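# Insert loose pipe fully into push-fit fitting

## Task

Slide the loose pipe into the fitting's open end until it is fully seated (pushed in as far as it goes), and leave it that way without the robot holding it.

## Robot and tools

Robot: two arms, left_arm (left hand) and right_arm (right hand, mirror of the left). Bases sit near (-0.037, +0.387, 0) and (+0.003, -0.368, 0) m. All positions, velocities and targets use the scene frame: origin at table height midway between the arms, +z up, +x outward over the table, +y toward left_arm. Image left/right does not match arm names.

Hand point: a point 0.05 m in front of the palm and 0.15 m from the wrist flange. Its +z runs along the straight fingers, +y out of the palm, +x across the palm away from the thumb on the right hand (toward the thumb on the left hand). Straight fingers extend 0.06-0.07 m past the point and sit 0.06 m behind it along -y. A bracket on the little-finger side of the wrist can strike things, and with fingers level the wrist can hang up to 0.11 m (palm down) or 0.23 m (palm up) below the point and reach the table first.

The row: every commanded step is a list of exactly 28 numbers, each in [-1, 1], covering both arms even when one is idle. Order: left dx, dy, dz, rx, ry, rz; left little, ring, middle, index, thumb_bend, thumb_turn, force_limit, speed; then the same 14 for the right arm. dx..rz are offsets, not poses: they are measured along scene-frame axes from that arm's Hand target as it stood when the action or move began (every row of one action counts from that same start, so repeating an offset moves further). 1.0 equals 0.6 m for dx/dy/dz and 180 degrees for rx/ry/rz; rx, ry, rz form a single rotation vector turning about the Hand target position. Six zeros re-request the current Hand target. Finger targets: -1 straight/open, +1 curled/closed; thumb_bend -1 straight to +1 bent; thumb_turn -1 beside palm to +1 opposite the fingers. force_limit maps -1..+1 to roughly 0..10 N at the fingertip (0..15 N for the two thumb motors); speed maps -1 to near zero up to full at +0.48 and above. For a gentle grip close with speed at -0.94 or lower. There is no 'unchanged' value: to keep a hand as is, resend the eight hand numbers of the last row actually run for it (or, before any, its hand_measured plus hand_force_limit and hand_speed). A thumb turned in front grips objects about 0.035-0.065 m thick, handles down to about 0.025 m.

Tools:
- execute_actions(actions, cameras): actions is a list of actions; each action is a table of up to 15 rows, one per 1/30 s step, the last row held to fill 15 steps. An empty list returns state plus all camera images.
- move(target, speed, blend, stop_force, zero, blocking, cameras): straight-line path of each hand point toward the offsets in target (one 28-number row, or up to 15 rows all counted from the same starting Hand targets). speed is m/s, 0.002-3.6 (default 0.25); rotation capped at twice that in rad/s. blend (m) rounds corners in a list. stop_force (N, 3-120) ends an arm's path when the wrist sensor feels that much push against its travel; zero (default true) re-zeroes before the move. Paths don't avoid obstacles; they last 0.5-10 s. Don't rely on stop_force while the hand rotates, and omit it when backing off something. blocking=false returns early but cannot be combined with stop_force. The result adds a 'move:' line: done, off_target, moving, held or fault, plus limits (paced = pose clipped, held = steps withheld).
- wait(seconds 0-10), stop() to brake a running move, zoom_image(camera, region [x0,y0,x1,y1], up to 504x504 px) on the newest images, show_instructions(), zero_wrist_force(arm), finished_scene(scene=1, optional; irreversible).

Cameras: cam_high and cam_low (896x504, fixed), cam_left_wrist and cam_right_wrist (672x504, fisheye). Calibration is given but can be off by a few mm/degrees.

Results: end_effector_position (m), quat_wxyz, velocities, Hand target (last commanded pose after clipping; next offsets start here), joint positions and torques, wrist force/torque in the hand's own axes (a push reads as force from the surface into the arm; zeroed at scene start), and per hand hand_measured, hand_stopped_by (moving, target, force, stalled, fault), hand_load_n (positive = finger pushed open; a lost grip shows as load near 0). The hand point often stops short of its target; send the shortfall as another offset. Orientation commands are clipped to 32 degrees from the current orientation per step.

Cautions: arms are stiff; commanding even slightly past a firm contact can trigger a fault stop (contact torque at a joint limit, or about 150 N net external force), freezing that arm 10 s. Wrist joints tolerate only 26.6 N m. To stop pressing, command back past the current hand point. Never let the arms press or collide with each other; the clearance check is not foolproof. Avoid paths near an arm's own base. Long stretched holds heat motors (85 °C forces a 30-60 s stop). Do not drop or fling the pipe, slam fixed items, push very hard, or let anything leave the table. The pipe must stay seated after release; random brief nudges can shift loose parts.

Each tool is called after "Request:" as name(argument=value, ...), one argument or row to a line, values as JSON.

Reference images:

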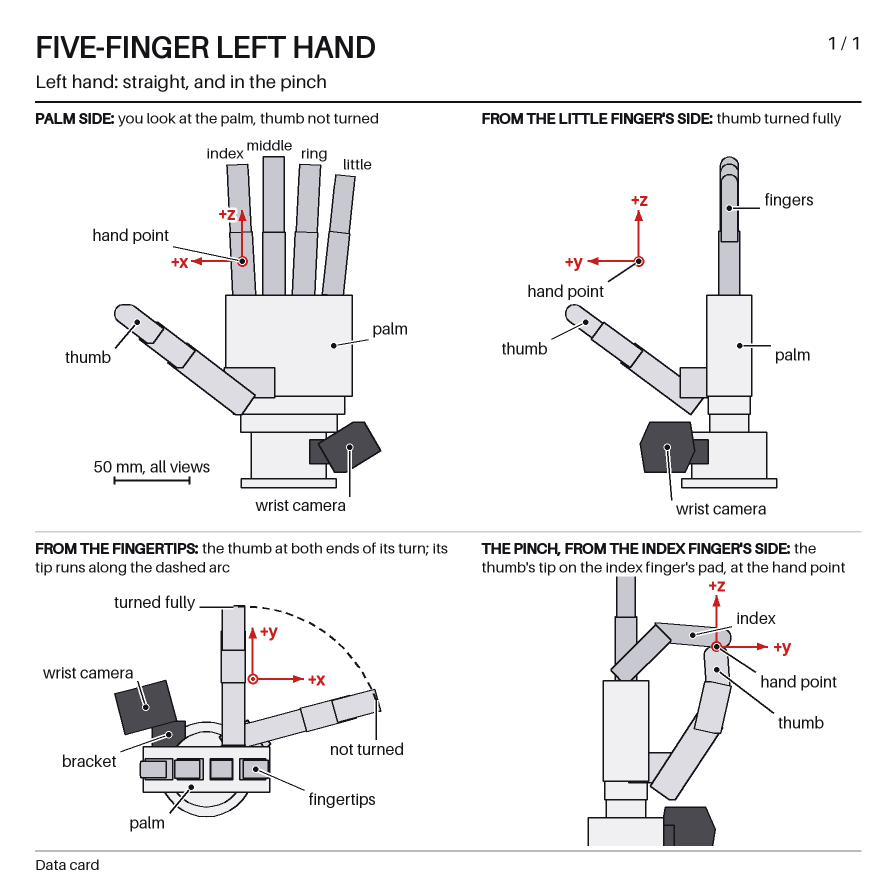

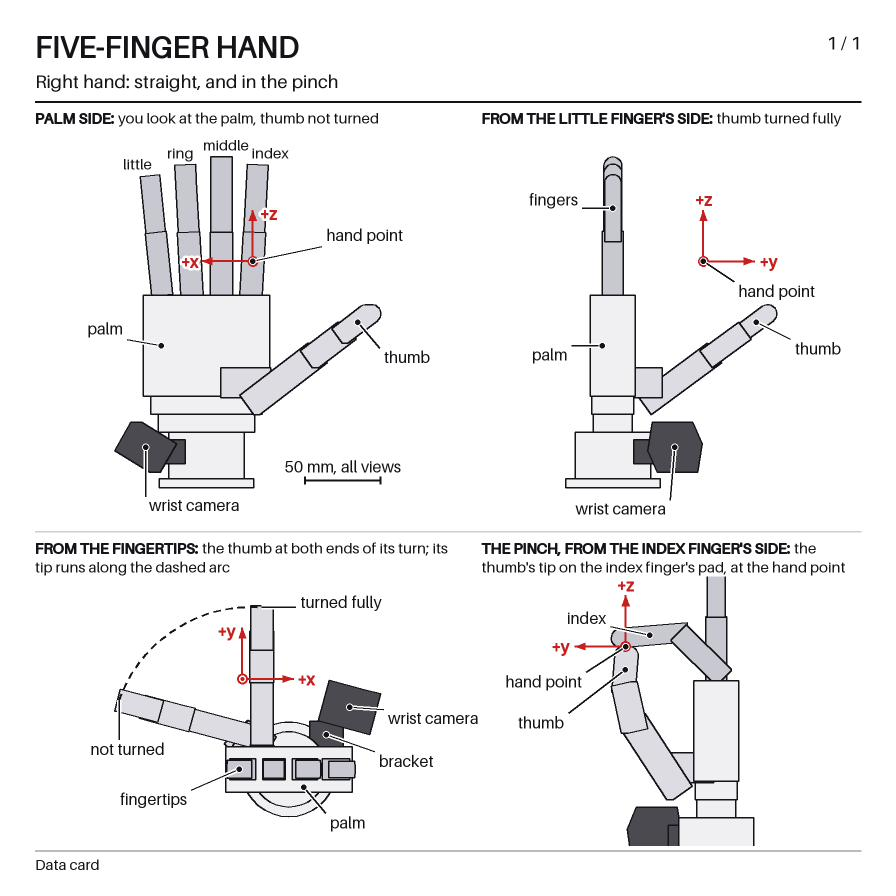

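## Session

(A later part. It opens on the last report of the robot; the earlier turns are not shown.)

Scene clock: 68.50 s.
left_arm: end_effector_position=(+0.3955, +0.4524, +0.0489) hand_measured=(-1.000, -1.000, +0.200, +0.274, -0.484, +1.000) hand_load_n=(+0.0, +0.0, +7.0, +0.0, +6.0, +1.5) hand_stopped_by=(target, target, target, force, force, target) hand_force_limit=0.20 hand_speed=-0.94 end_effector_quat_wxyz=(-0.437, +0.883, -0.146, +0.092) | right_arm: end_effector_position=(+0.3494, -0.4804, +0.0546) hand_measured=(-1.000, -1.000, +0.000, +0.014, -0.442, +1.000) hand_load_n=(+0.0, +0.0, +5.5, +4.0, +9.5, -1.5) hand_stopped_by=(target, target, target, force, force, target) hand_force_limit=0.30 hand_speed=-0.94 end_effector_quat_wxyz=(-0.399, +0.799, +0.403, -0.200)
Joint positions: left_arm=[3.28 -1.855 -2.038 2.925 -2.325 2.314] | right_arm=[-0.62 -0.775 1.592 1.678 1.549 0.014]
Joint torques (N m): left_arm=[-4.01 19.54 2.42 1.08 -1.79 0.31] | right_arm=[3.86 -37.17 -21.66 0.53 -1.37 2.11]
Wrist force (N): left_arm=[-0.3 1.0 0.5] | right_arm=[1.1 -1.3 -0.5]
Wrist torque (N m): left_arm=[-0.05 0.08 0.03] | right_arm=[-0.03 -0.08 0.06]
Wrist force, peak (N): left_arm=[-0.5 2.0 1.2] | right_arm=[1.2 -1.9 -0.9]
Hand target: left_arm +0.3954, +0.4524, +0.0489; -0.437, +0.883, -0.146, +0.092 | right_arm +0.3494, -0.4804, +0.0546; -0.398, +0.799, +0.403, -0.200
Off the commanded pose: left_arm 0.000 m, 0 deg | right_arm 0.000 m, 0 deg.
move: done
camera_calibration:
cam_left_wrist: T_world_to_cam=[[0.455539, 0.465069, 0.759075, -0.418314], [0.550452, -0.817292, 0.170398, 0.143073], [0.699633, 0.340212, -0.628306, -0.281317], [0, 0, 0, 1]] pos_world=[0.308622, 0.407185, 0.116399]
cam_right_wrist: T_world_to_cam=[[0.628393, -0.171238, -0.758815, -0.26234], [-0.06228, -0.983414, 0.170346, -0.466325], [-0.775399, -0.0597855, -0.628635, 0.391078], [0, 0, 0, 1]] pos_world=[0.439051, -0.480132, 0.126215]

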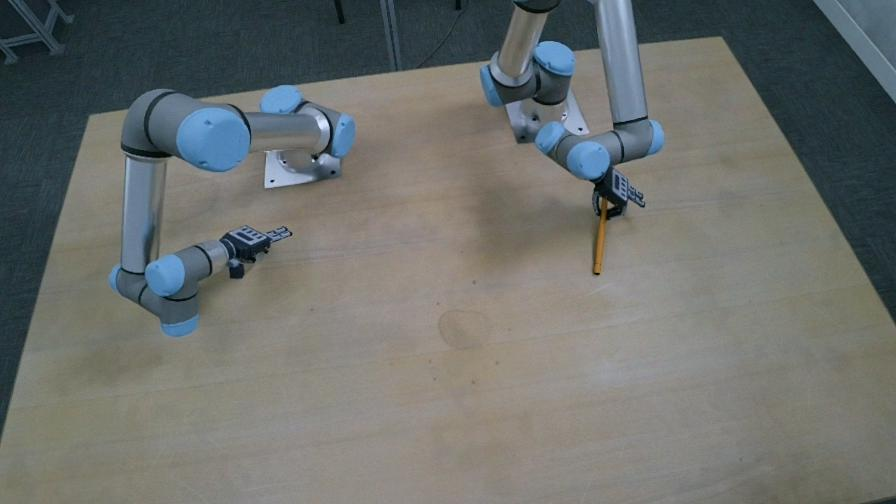

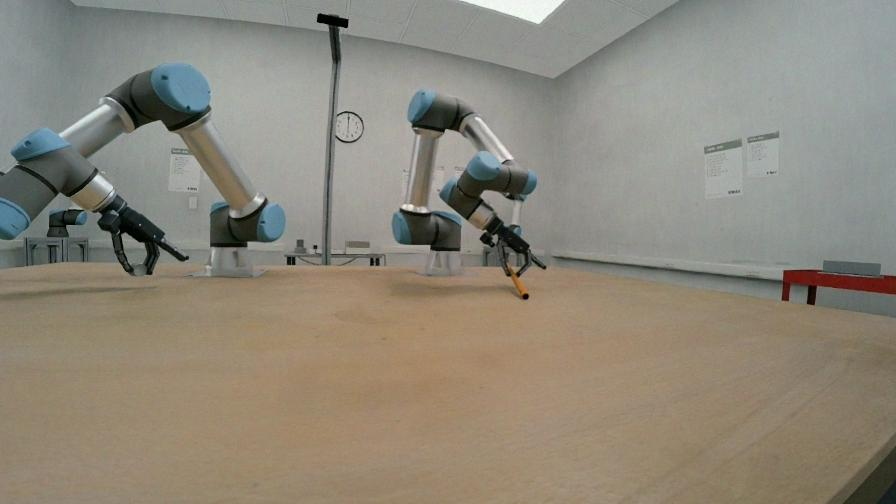

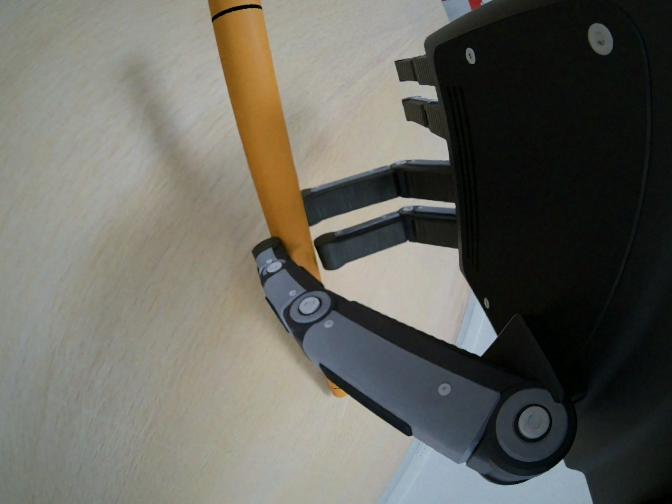

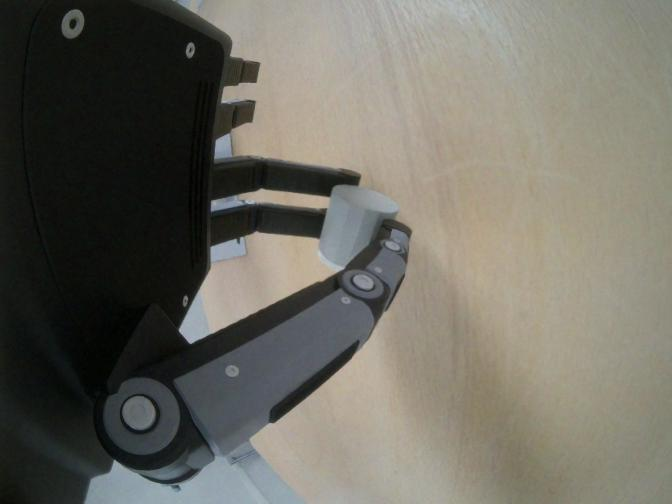

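Request:
move(
  target=[0,0,-0.049,0,0,0,-1,-1,0.2,0.35,0.26,1,0.2,-0.94,0,0,0.05,0,0,0,-1,-1,0,0.3,0.26,1,0.3,-0.94],
  speed=0.06,
)

Request:
move(
  target=[
    [0,0,0,0,0,0,-1,-1,0.2,0.2,-0.65,1,-0.4,-0.5,0,0,0,0,0,0,-1,-1,0,0.3,0.26,1,0.3,-0.94],
    [0,0,0.06,0,0,0,-1,-1,0.2,0.2,-0.65,1,-0.4,-0.5,0,0,0,0,0,0,-1,-1,0,0.3,0.26,1,0.3,-0.94],
  ],
  speed=0.06,
  cameras=["cam_high","cam_low","cam_left_wrist"],
)

Request:
zoom_image(
  camera="cam_low",
  region=[450, 190, 570, 310],
)

Request:
zoom_image(
  camera="cam_left_wrist",
  region=[150, 0, 400, 290],
)

Request:
zoom_image(
  camera="cam_high",
  region=[560, 160, 680, 290],
)

Scene clock: 70.37 s.
left_arm: end_effector_position=(+0.3953, +0.4524, +0.0194) hand_measured=(-1.000, -1.000, +0.200, +0.274, -0.484, +1.000) hand_load_n=(+0.0, +0.0, +6.5, +1.0, +7.5, +1.0) hand_stopped_by=(target, target, target, force, force, target) hand_force_limit=0.20 hand_speed=-0.94 end_effector_quat_wxyz=(-0.437, +0.883, -0.146, +0.092) | right_arm: end_effector_position=(+0.3495, -0.4805, +0.0846) hand_measured=(-1.000, -1.000, +0.000, +0.014, -0.442, +1.000) hand_load_n=(+0.0, +0.0, +5.5, +4.0, +9.0, -1.5) hand_stopped_by=(target, target, target, force, force, target) hand_force_limit=0.30 hand_speed=-0.94 end_effector_quat_wxyz=(-0.398, +0.799, +0.403, -0.200)
Joint positions: left_arm=[3.28 -1.91 -2.064 3.005 -2.325 2.314] | right_arm=[-0.62 -0.825 1.587 1.732 1.549 0.014]
Joint torques (N m): left_arm=[-5.97 24.72 20.5 -2.63 1.12 2.27] | right_arm=[4.69 -40.28 -9.26 0.61 -1.29 2.14]
Wrist force (N): left_arm=[-0.5 0.7 0.6] | right_arm=[1.2 -1.5 -0.4]
Wrist torque (N m): left_arm=[-0.08 0.12 0.01] | right_arm=[-0.02 -0.11 -0.01]
Wrist force, peak (N): left_arm=[-2.4 -22.6 -10.9] | right_arm=[1.2 -1.9 -0.6]
Hand target: left_arm +0.3954, +0.4524, +0.0195; -0.437, +0.883, -0.146, +0.092 | right_arm +0.3494, -0.4804, +0.0846; -0.398, +0.799, +0.403, -0.200
Off the commanded pose: left_arm 0.000 m, 0 deg | right_arm 0.000 m, 0 deg.
move: done

Scene clock: 71.87 s.
left_arm: end_effector_position=(+0.3954, +0.4524, +0.0555) hand_measured=(-1.000, -1.000, +0.200, +0.200, -0.650, +1.000) hand_load_n=(+0.0, +0.0, +0.0, +0.0, +0.0, +0.0) hand_stopped_by=(target, target, target, target, target, target) hand_force_limit=-0.40 hand_speed=-0.50 end_effector_quat_wxyz=(-0.437, +0.883, -0.146, +0.092) | right_arm: end_effector_position=(+0.3494, -0.4804, +0.0845) hand_measured=(-1.000, -1.000, +0.000, +0.014, -0.442, +1.000) hand_load_n=(+0.0, +0.0, +5.0, +4.0, +9.0, -1.0) hand_stopped_by=(target, target, target, force, force, target) hand_force_limit=0.30 hand_speed=-0.94 end_effector_quat_wxyz=(-0.398, +0.799, +0.403, -0.200)
Joint positions: left_arm=[3.28 -1.843 -2.032 2.907 -2.325 2.314] | right_arm=[-0.62 -0.825 1.587 1.732 1.549 0.014]
Joint torques (N m): left_arm=[3.47 24.82 3.18 -0.12 -0.44 -2.25] | right_arm=[4.88 -35.44 1.1 0.97 -1.35 2.14]
Wrist force (N): left_arm=[-0.2 0.1 0.3] | right_arm=[1.3 -1.2 -0.3]
Wrist torque (N m): left_arm=[-0.11 0.08 0.04] | right_arm=[0.03 -0.13 0.01]
Wrist force, peak (N): left_arm=[-0.4 1.2 0.8] | right_arm=[1.5 -1.4 -0.1]
Hand target: left_arm +0.3954, +0.4524, +0.0555; -0.437, +0.883, -0.146, +0.092 | right_arm +0.3494, -0.4804, +0.0846; -0.398, +0.799, +0.403, -0.200
Off the commanded pose: left_arm 0.000 m, 0 deg | right_arm 0.000 m, 0 deg.
move: done
camera_calibration:
cam_left_wrist: T_world_to_cam=[[0.455564, 0.465032, 0.759083, -0.423317], [0.550432, -0.817314, 0.170363, 0.141968], [0.699633, 0.340212, -0.628307, -0.27717], [0, 0, 0, 1]] pos_world=[0.308622, 0.407185, 0.122999]
Images, in order (width x height): cam_high 896x504, cam_low 896x504, cam_left_wrist 672x504.

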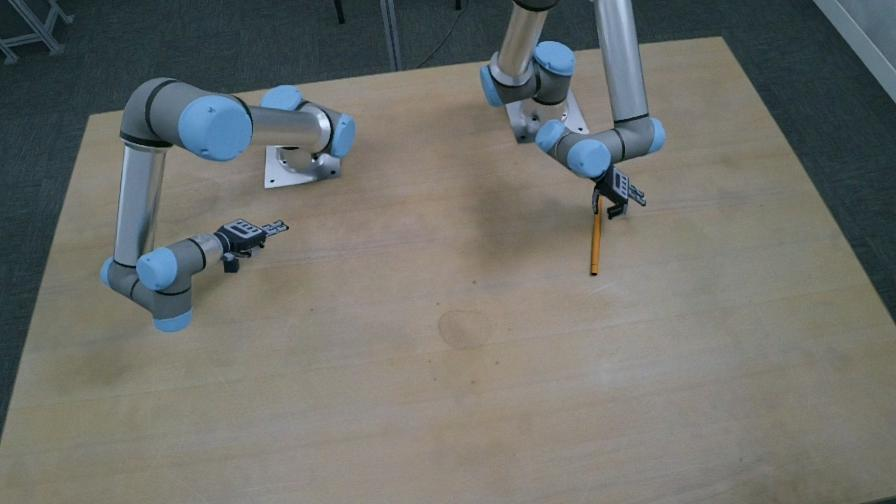

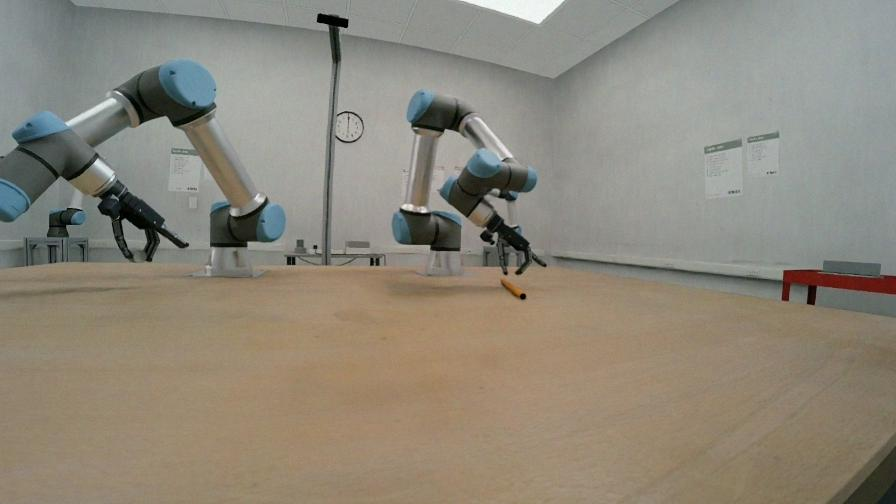

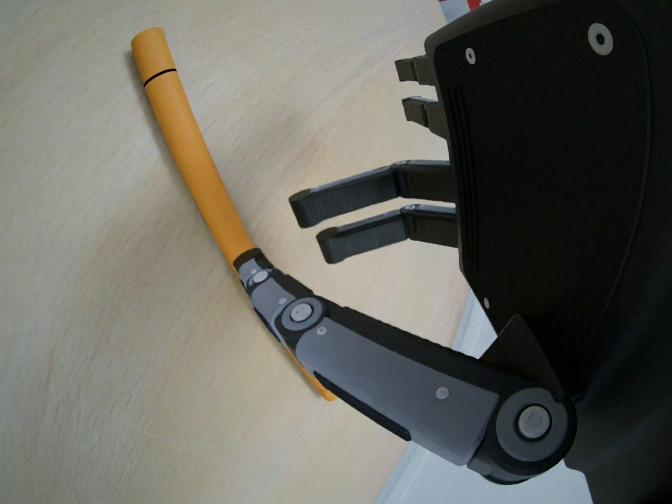

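Scaled by 4.200 from the camera's 896x504 image, which has a finer 1280x720 frame.

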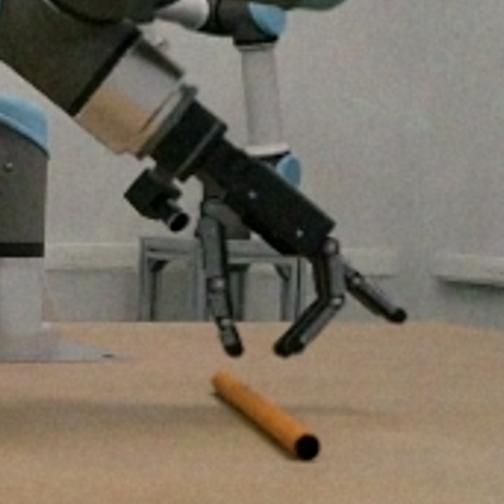

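Scaled by 1.738 from the camera's 672x504 image, which has a finer 960x720 frame.

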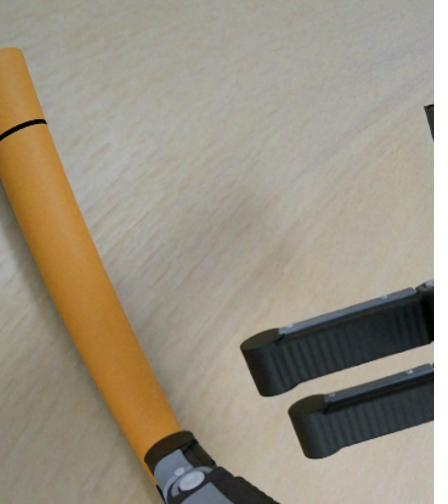

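Scaled by 3.877 from the camera's 896x504 image, which has a finer 1280x720 frame.

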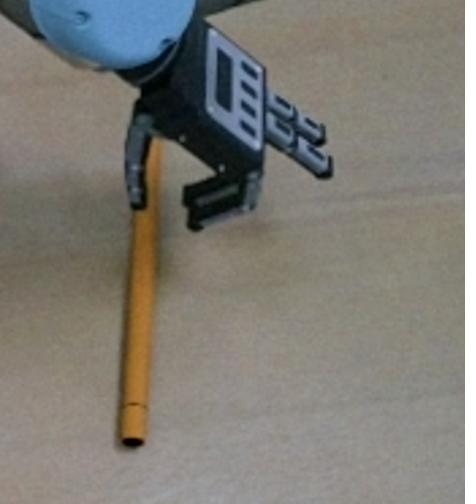

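Request:
move(
  target=[
    [0.0575,-0.0223,0,0,0,0.0333,-1,-1,0.2,0.2,-0.65,1,-0.4,-0.5,0,0,0,0,0,0,-1,-1,0,0.3,0.26,1,0.3,-0.94],
    [0.0575,-0.0223,-0.035,0,0,0.0333,-1,-1,0.2,0.2,-0.65,1,-0.4,-0.5,0,0,0,0,0,0,-1,-1,0,0.3,0.26,1,0.3,-0.94],
  ],
  speed=0.06,
  cameras=["cam_high","cam_low","cam_left_wrist"],
)

Request:
zoom_image(
  camera="cam_low",
  region=[470, 210, 570, 310],
)

Request:
zoom_image(
  camera="cam_left_wrist",
  region=[150, 0, 400, 290],
)

Request:
zoom_image(
  camera="cam_high",
  region=[560, 160, 680, 290],
)

Scene clock: 74.53 s.
left_arm: end_effector_position=(+0.4298, +0.4390, +0.0344) hand_measured=(-1.000, -1.000, +0.200, +0.200, -0.650, +1.000) hand_load_n=(+0.0, +0.0, +0.0, +0.0, +0.0, +0.0) hand_stopped_by=(target, target, target, target, target, target) hand_force_limit=-0.40 hand_speed=-0.50 end_effector_quat_wxyz=(-0.441, +0.889, -0.099, +0.069) | right_arm: end_effector_position=(+0.3494, -0.4804, +0.0845) hand_measured=(-1.000, -1.000, +0.000, +0.014, -0.442, +1.000) hand_load_n=(+0.0, +0.0, +5.0, +4.0, +9.5, -1.5) hand_stopped_by=(target, target, target, force, force, target) hand_force_limit=0.30 hand_speed=-0.94 end_effector_quat_wxyz=(-0.398, +0.799, +0.403, -0.200)
Joint positions: left_arm=[3.2 -2.026 -1.876 2.767 -2.417 2.083] | right_arm=[-0.62 -0.825 1.587 1.732 1.549 0.014]
Joint torques (N m): left_arm=[9.35 36.14 20.99 -3.97 0.88 -1.48] | right_arm=[4.48 -35.6 0.58 1.65 -1.35 2.02]
Wrist force (N): left_arm=[-0.3 -0.2 0.3] | right_arm=[1.3 -1.3 -0.3]
Wrist torque (N m): left_arm=[-0.08 0.06 0.01] | right_arm=[0.01 -0.13 0.00]
Wrist force, peak (N): left_arm=[-0.3 -1.1 -0.5] | right_arm=[1.5 -1.5 -0.3]
Hand target: left_arm +0.4299, +0.4390, +0.0345; -0.441, +0.889, -0.099, +0.069 | right_arm +0.3494, -0.4804, +0.0846; -0.398, +0.799, +0.403, -0.200
Off the commanded pose: left_arm 0.000 m, 0 deg | right_arm 0.000 m, 0 deg.
move: done
camera_calibration:
cam_left_wrist: T_world_to_cam=[[0.404725, 0.51019, 0.758883, -0.414707], [0.632903, -0.755285, 0.170233, 0.0530548], [0.660024, 0.411402, -0.628583, -0.324033], [0, 0, 0, 1]] pos_world=[0.348133, 0.384959, 0.102001]
Images, in order (width x height): cam_high 896x504, cam_low 896x504, cam_left_wrist 672x504.

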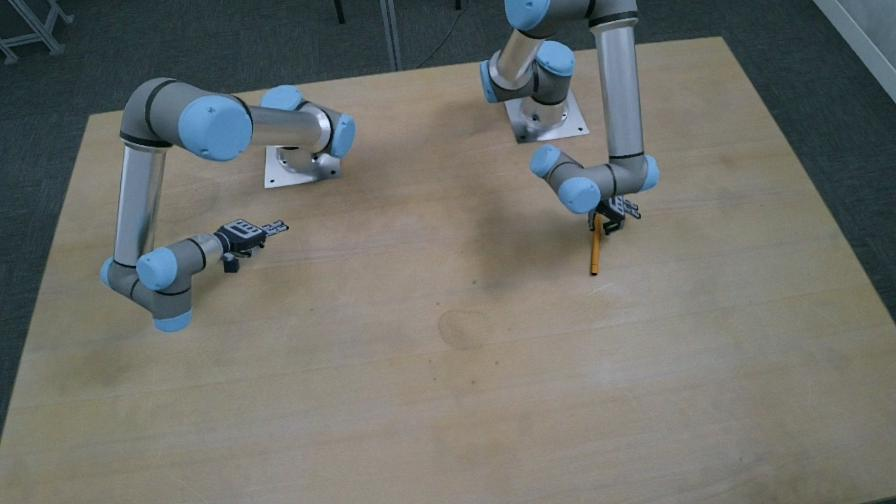

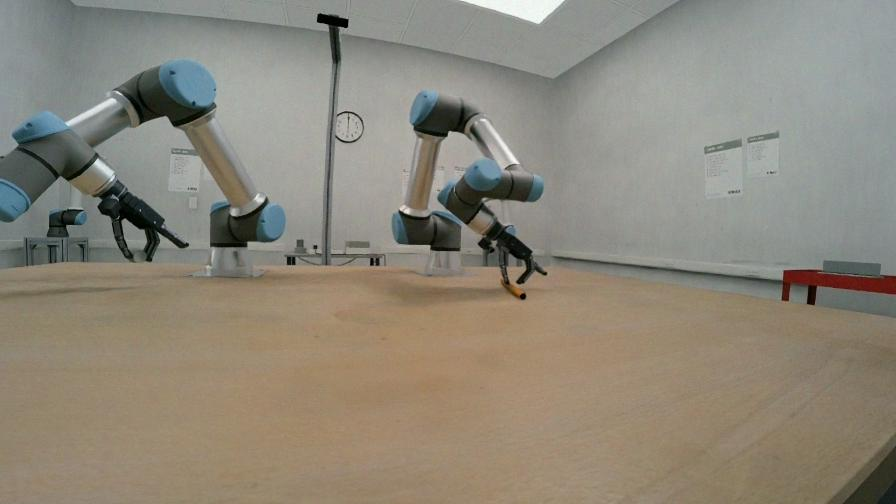

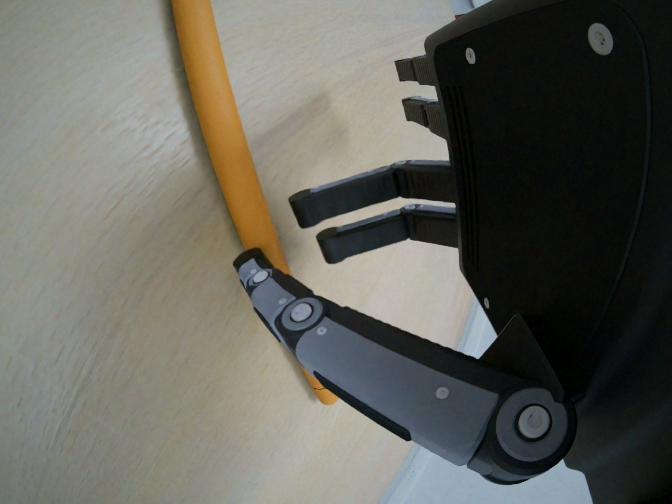

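Scaled by 5.040 from the camera's 896x504 image, which has a finer 1280x720 frame.

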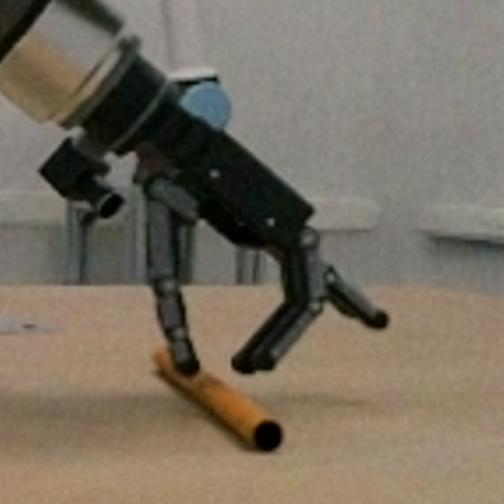

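Scaled by 1.738 from the camera's 672x504 image, which has a finer 960x720 frame.

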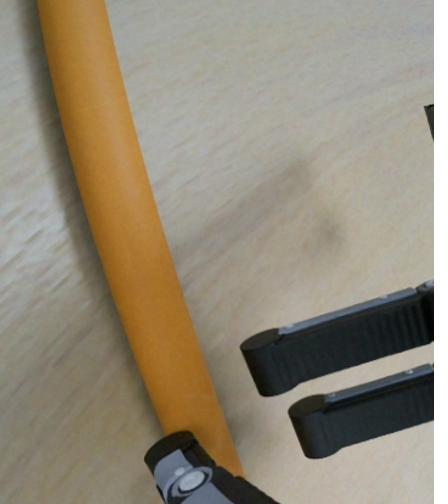

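Scaled by 3.877 from the camera's 896x504 image, which has a finer 1280x720 frame.

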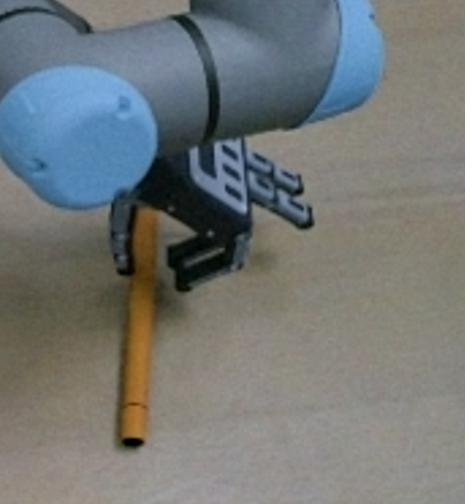

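Request:
move(
  target=[0,0,-0.0262,0,0,0,-1,-1,0.2,0.2,-0.65,1,-0.4,-0.9,0,0,0,0,0,0,-1,-1,0,0.3,0.26,1,0.3,-0.94],
  speed=0.03,
  stop_force=5,
)

Request:
execute_actions(
  actions=[
    [[0,0,0,0,0,0,-1,-1,0.2,0.2,0.3,1,-0.4,-0.9,0,0,0,0,0,0,-1,-1,0,0.3,0.26,1,0.3,-0.94]],
  ],
  cameras=["cam_high","cam_low","cam_left_wrist"],
)

Request:
zoom_image(
  camera="cam_low",
  region=[470, 210, 570, 310],
)

Request:
zoom_image(
  camera="cam_left_wrist",
  region=[150, 0, 400, 290],
)

Scene clock: 76.57 s.
left_arm: end_effector_position=(+0.4299, +0.4390, +0.0188) hand_measured=(-1.000, -1.000, +0.200, +0.200, -0.650, +1.000) hand_load_n=(+0.0, -0.5, +0.0, +0.0, +0.0, +0.0) hand_stopped_by=(target, target, target, target, target, target) hand_force_limit=-0.40 hand_speed=-0.90 end_effector_quat_wxyz=(-0.441, +0.889, -0.099, +0.069) | right_arm: end_effector_position=(+0.3494, -0.4804, +0.0845) hand_measured=(-1.000, -1.000, +0.000, +0.014, -0.442, +1.000) hand_load_n=(+0.0, +0.0, +5.5, +4.0, +9.0, -1.0) hand_stopped_by=(target, target, target, force, force, target) hand_force_limit=0.30 hand_speed=-0.94 end_effector_quat_wxyz=(-0.398, +0.799, +0.403, -0.200)
Joint positions: left_arm=[3.2 -2.053 -1.886 2.805 -2.417 2.083] | right_arm=[-0.62 -0.825 1.587 1.732 1.549 0.014]
Joint torques (N m): left_arm=[7.36 38.18 20.94 -4.07 0.3 1.43] | right_arm=[4.4 -35.79 0.28 2.04 -1.32 2.09]
Wrist force (N): left_arm=[0.0 0.0 0.3] | right_arm=[1.4 -1.3 -0.1]
Wrist torque (N m): left_arm=[-0.06 0.01 0.02] | right_arm=[0.00 -0.14 0.01]
Wrist force, peak (N): left_arm=[-0.2 -0.2 0.4] | right_arm=[1.5 -1.5 -0.3]
Hand target: left_arm +0.4299, +0.4390, +0.0188; -0.441, +0.889, -0.099, +0.069 | right_arm +0.3494, -0.4804, +0.0846; -0.398, +0.799, +0.403, -0.200
Off the commanded pose: left_arm 0.000 m, 0 deg | right_arm 0.000 m, 0 deg.
move: done

Scene clock: 77.90 s.
left_arm: end_effector_position=(+0.4299, +0.4390, +0.0188) hand_measured=(-1.000, -1.000, +0.200, +0.200, -0.496, +1.000) hand_load_n=(+0.0, +0.0, +4.5, +0.0, +4.0, +2.5) hand_stopped_by=(target, target, target, target, force, target) hand_force_limit=-0.40 hand_speed=-0.90 end_effector_quat_wxyz=(-0.441, +0.889, -0.099, +0.069) | right_arm: end_effector_position=(+0.3494, -0.4804, +0.0845) hand_measured=(-1.000, -1.000, +0.000, +0.014, -0.442, +1.000) hand_load_n=(+0.0, +0.0, +5.5, +4.0, +9.5, -1.0) hand_stopped_by=(target, target, target, force, force, target) hand_force_limit=0.30 hand_speed=-0.94 end_effector_quat_wxyz=(-0.398, +0.799, +0.403, -0.200)
Joint positions: left_arm=[3.2 -2.053 -1.886 2.805 -2.417 2.083] | right_arm=[-0.62 -0.825 1.587 1.732 1.549 0.014]
Joint torques (N m): left_arm=[6.98 37.92 19.98 -3.88 -0.14 2.31] | right_arm=[4.46 -35.84 0.57 2.36 -1.29 2.05]
Wrist force (N): left_arm=[0.0 1.0 0.9] | right_arm=[1.3 -1.2 -0.1]
Wrist torque (N m): left_arm=[-0.02 0.02 0.00] | right_arm=[0.01 -0.13 0.01]
Wrist force, peak (N): left_arm=[-0.2 1.2 1.0] | right_arm=[1.5 -1.3 -0.2]
Hand target: left_arm +0.4299, +0.4390, +0.0188; -0.441, +0.889, -0.099, +0.069 | right_arm +0.3494, -0.4804, +0.0846; -0.398, +0.799, +0.403, -0.200
Off the commanded pose: left_arm 0.000 m, 0 deg | right_arm 0.000 m, 0 deg.
camera_calibration:
cam_left_wrist: T_world_to_cam=[[0.404551, 0.510165, 0.758993, -0.402772], [0.632868, -0.755287, 0.170349, 0.0556672], [0.660164, 0.411428, -0.62842, -0.334041], [0, 0, 0, 1]] pos_world=[0.348234, 0.384959, 0.0862999]
Images, in order (width x height): cam_high 896x504, cam_low 896x504, cam_left_wrist 672x504.

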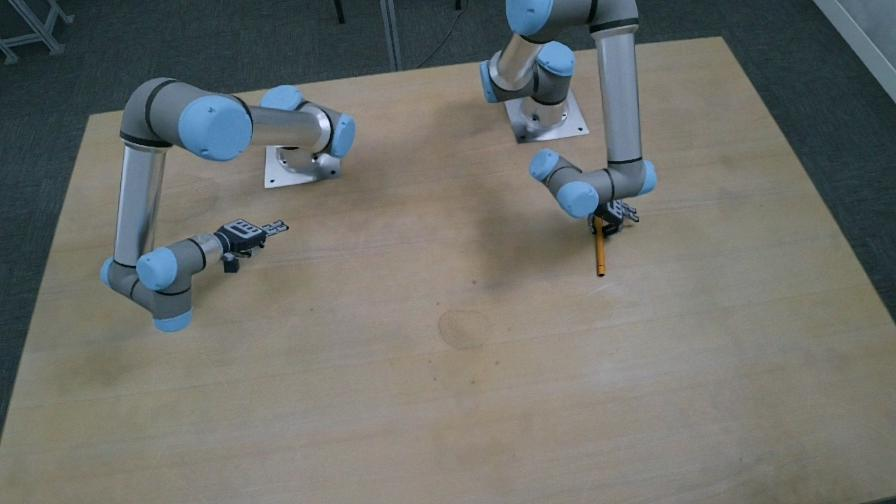

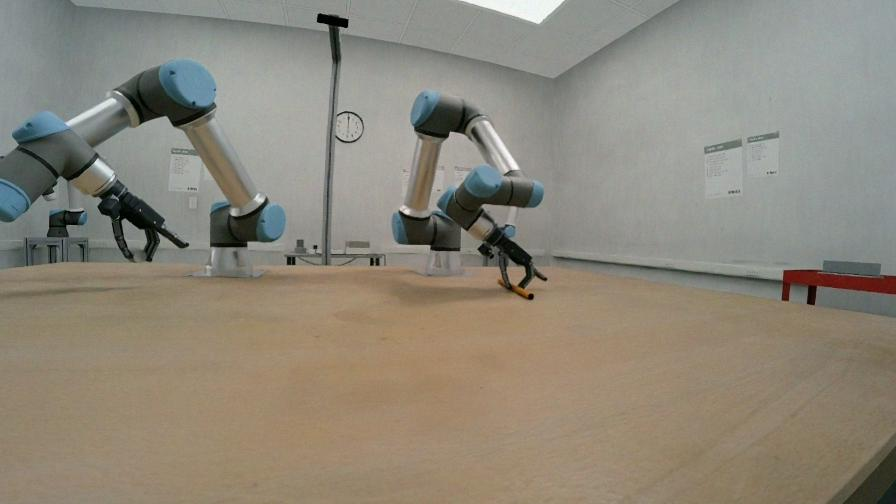

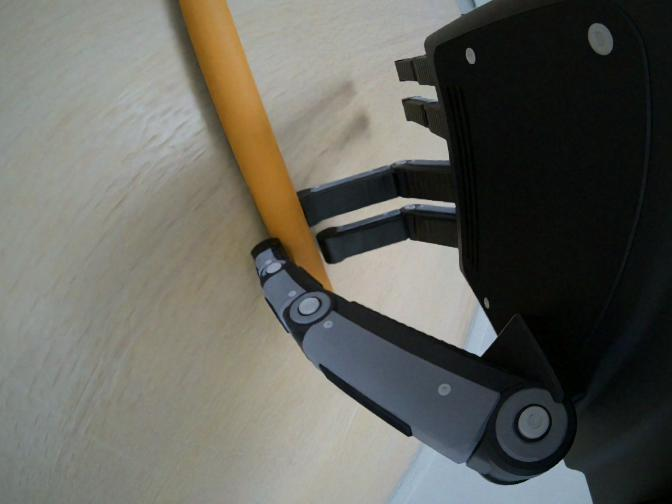

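Scaled by 5.040 from the camera's 896x504 image, which has a finer 1280x720 frame.

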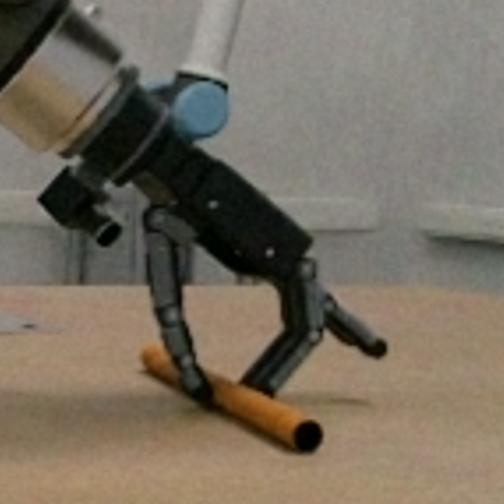

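Scaled by 1.738 from the camera's 672x504 image, which has a finer 960x720 frame.

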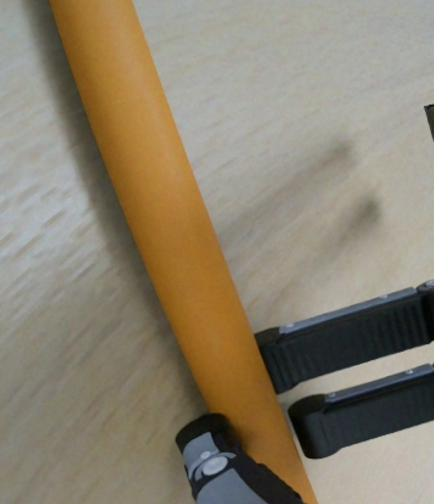

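Request:
execute_actions(
  actions=[
    [[0,0,0,0,0,0,-1,-1,0.2,0.45,0.3,1,-0.2,-0.92,0,0,0,0,0,0,-1,-1,0,0.3,0.26,1,0.3,-0.94]],
  ],
)

Request:
execute_actions(
  actions=[
    [[0,0,0,0,0,0,-1,-1,0.2,0.45,0.35,1,0.5,-0.94,0,0,0,0,0,0,-1,-1,0,0.3,0.26,1,0.3,-0.94]],
  ],
)

Request:
move(
  target=[0,0,0.03,0,0,0,-1,-1,0.2,0.45,0.35,1,0.5,-0.94,0,0,0,0,0,0,-1,-1,0,0.3,0.26,1,0.3,-0.94],
  speed=0.04,
  cameras=["cam_high","cam_low","cam_left_wrist"],
)

Request:
zoom_image(
  camera="cam_low",
  region=[470, 210, 570, 310],
)

Request:
zoom_image(
  camera="cam_left_wrist",
  region=[150, 0, 400, 290],
)

Scene clock: 78.93 s.
left_arm: end_effector_position=(+0.4299, +0.4390, +0.0188) hand_measured=(-1.000, -1.000, +0.200, +0.288, -0.496, +1.000) hand_load_n=(+0.0, +0.0, +2.5, +4.5, +7.0, +0.0) hand_stopped_by=(target, target, target, force, force, target) hand_force_limit=-0.20 hand_speed=-0.92 end_effector_quat_wxyz=(-0.441, +0.889, -0.099, +0.069) | right_arm: end_effector_position=(+0.3494, -0.4804, +0.0845) hand_measured=(-1.000, -1.000, +0.000, +0.014, -0.442, +1.000) hand_load_n=(+0.0, +0.0, +5.0, +4.0, +9.0, -1.5) hand_stopped_by=(target, target, target, force, force, target) hand_force_limit=0.30 hand_speed=-0.94 end_effector_quat_wxyz=(-0.398, +0.799, +0.403, -0.200)
Joint positions: left_arm=[3.2 -2.053 -1.886 2.805 -2.417 2.083] | right_arm=[-0.62 -0.825 1.587 1.732 1.549 0.014]
Joint torques (N m): left_arm=[6.74 37.43 20.27 -3.74 -0.32 2.17] | right_arm=[4.59 -36.13 0.63 2.58 -1.34 2.07]
Wrist force (N): left_arm=[-0.1 0.9 0.9] | right_arm=[1.3 -1.3 -0.1]
Wrist torque (N m): left_arm=[-0.02 0.03 0.01] | right_arm=[-0.02 -0.13 0.00]
Wrist force, peak (N): left_arm=[0.1 1.2 1.1] | right_arm=[1.5 -1.5 -0.2]
Hand target: left_arm +0.4299, +0.4390, +0.0188; -0.441, +0.889, -0.099, +0.069 | right_arm +0.3494, -0.4804, +0.0846; -0.398, +0.799, +0.403, -0.200
Off the commanded pose: left_arm 0.000 m, 0 deg | right_arm 0.000 m, 0 deg.

Scene clock: 79.63 s.
left_arm: end_effector_position=(+0.4299, +0.4390, +0.0188) hand_measured=(-1.000, -1.000, +0.200, +0.288, -0.484, +1.000) hand_load_n=(+0.0, +0.0, +4.0, +6.0, +10.5, +0.0) hand_stopped_by=(target, target, target, force, force, target) hand_force_limit=0.50 hand_speed=-0.94 end_effector_quat_wxyz=(-0.441, +0.889, -0.099, +0.069) | right_arm: end_effector_position=(+0.3494, -0.4804, +0.0845) hand_measured=(-1.000, -1.000, +0.000, +0.014, -0.442, +1.000) hand_load_n=(+0.0, +0.0, +5.0, +4.0, +9.0, -1.5) hand_stopped_by=(target, target, target, force, force, target) hand_force_limit=0.30 hand_speed=-0.94 end_effector_quat_wxyz=(-0.398, +0.799, +0.403, -0.200)
Joint positions: left_arm=[3.2 -2.053 -1.886 2.805 -2.417 2.083] | right_arm=[-0.62 -0.825 1.587 1.732 1.549 0.014]
Joint torques (N m): left_arm=[7.76 37.3 19.52 -3.69 -0.45 2.11] | right_arm=[4.57 -36.17 0.9 2.68 -1.27 2.03]
Wrist force (N): left_arm=[0.0 1.0 1.0] | right_arm=[1.3 -1.3 -0.3]
Wrist torque (N m): left_arm=[-0.02 0.03 0.00] | right_arm=[0.01 -0.12 0.01]
Wrist force, peak (N): left_arm=[0.2 1.1 1.1] | right_arm=[1.5 -1.4 -0.4]
Hand target: left_arm +0.4299, +0.4390, +0.0188; -0.441, +0.889, -0.099, +0.069 | right_arm +0.3494, -0.4804, +0.0846; -0.398, +0.799, +0.403, -0.200
Off the commanded pose: left_arm 0.000 m, 0 deg | right_arm 0.000 m, 0 deg.

Scene clock: 80.40 s.
left_arm: end_effector_position=(+0.4300, +0.4390, +0.0369) hand_measured=(-1.000, -1.000, +0.200, +0.288, -0.484, +1.000) hand_load_n=(+0.0, +0.0, +4.0, +5.5, +10.5, +0.0) hand_stopped_by=(target, target, target, force, force, target) hand_force_limit=0.50 hand_speed=-0.94 end_effector_quat_wxyz=(-0.441, +0.889, -0.099, +0.069) end_effector_velocity=(+0.000, +0.000, -0.001) end_effector_angular_velocity=(+0.000, -0.003, +0.001) | right_arm: end_effector_position=(+0.3494, -0.4804, +0.0845) hand_measured=(-1.000, -1.000, +0.000, +0.014, -0.442, +1.000) hand_load_n=(+0.0, +0.0, +5.0, +4.5, +9.0, -1.0) hand_stopped_by=(target, target, target, force, force, target) hand_force_limit=0.30 hand_speed=-0.94 end_effector_quat_wxyz=(-0.398, +0.799, +0.403, -0.200)
Joint positions: left_arm=[3.2 -2.022 -1.874 2.762 -2.417 2.083] | right_arm=[-0.62 -0.825 1.587 1.732 1.549 0.014]
Joint velocities: left_arm=[0 -0.001 -0.002 0.005 0 -0.001] | right_arm=[within noise]
Joint torques (N m): left_arm=[8.13 25.64 3.13 0.74 -0.35 0.03] | right_arm=[3.93 -36.29 0.22 2.85 -1.43 2.1]
Wrist force (N): left_arm=[-0.2 1.0 0.9] | right_arm=[1.3 -1.3 -0.4]
Wrist torque (N m): left_arm=[-0.02 0.06 -0.02] | right_arm=[0.00 -0.12 0.00]
Wrist force, peak (N): left_arm=[-0.1 1.6 1.4] | right_arm=[1.5 -1.4 -0.2]
Hand target: left_arm +0.4299, +0.4390, +0.0368; -0.441, +0.889, -0.099, +0.069 | right_arm +0.3494, -0.4804, +0.0846; -0.398, +0.799, +0.403, -0.200
Off the commanded pose: left_arm 0.000 m, 0 deg | right_arm 0.000 m, 0 deg.
move: done
camera_calibration:
cam_left_wrist: T_world_to_cam=[[0.404552, 0.510117, 0.759025, -0.416535], [0.632809, -0.755335, 0.170357, 0.0525592], [0.66022, 0.411399, -0.628379, -0.322746], [0, 0, 0, 1]] pos_world=[0.348334, 0.384959, 0.1044]
Images, in order (width x height): cam_high 896x504, cam_low 896x504, cam_left_wrist 672x504.

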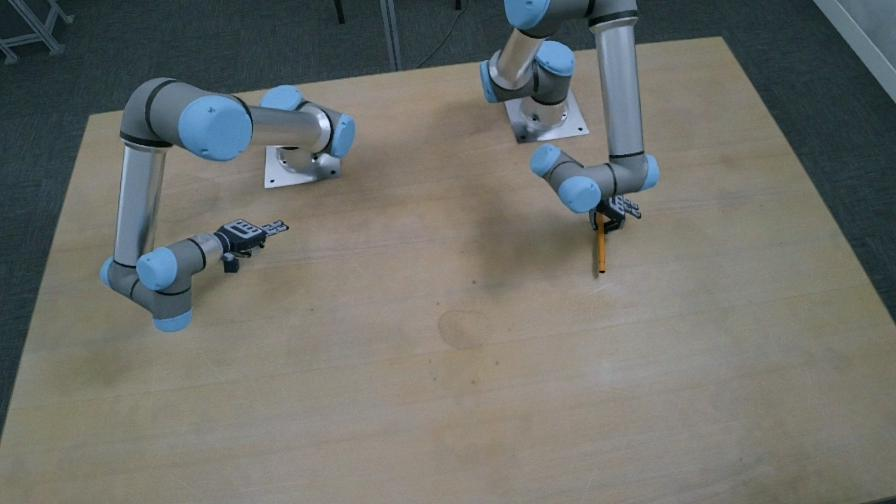

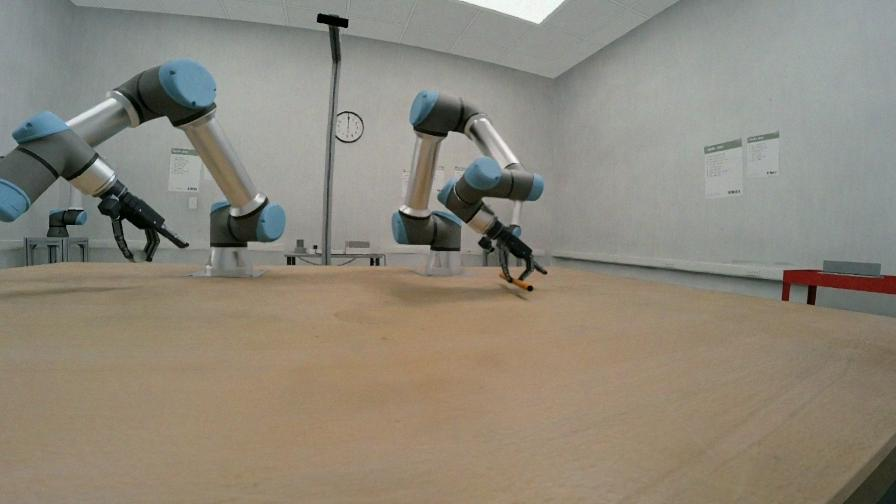

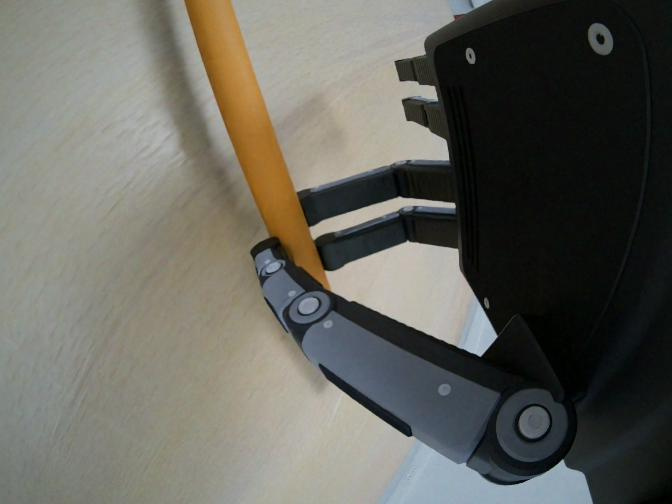

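Scaled by 5.040 from the camera's 896x504 image, which has a finer 1280x720 frame.

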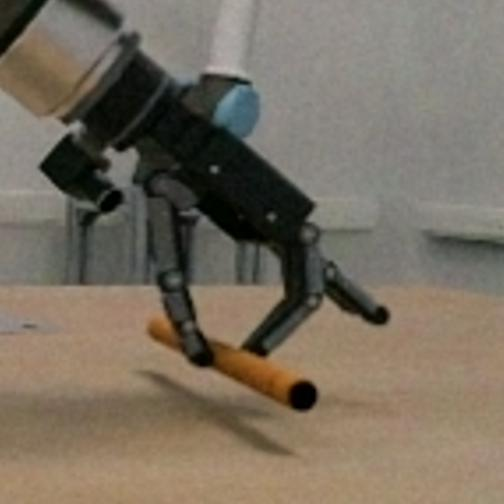

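Scaled by 1.738 from the camera's 672x504 image, which has a finer 960x720 frame.

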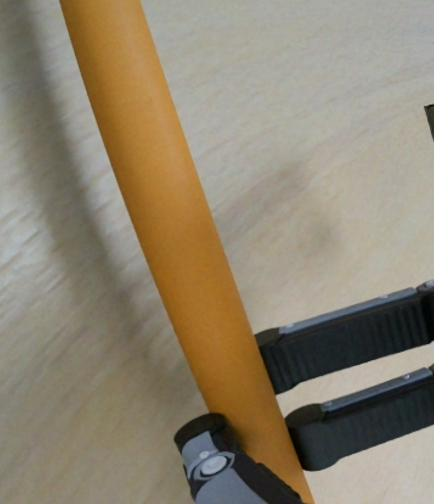

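Request:
zoom_image(
  camera="cam_high",
  region=[560, 180, 660, 290],
)

Request:
zoom_image(
  camera="cam_high",
  region=[190, 200, 310, 300],
)

Scaled by 4.582 from the camera's 896x504 image, which has a finer 1280x720 frame.

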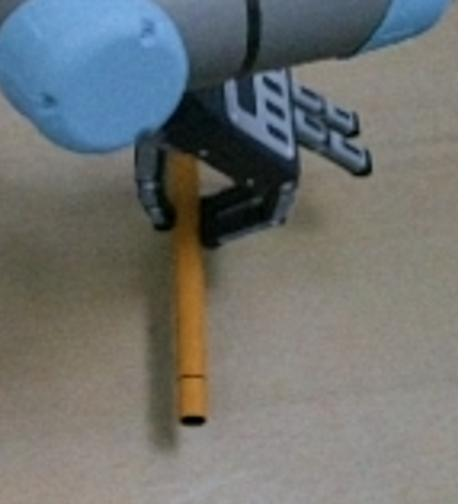

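Scaled by 4.200 from the camera's 896x504 image, which has a finer 1280x720 frame.

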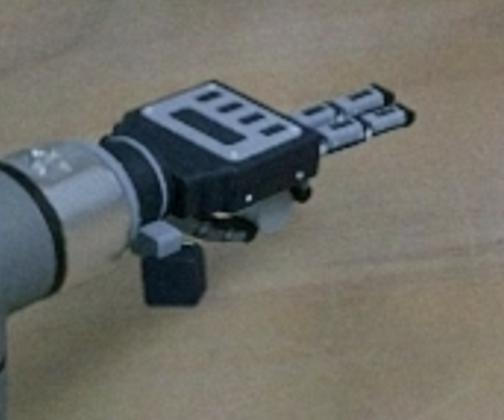

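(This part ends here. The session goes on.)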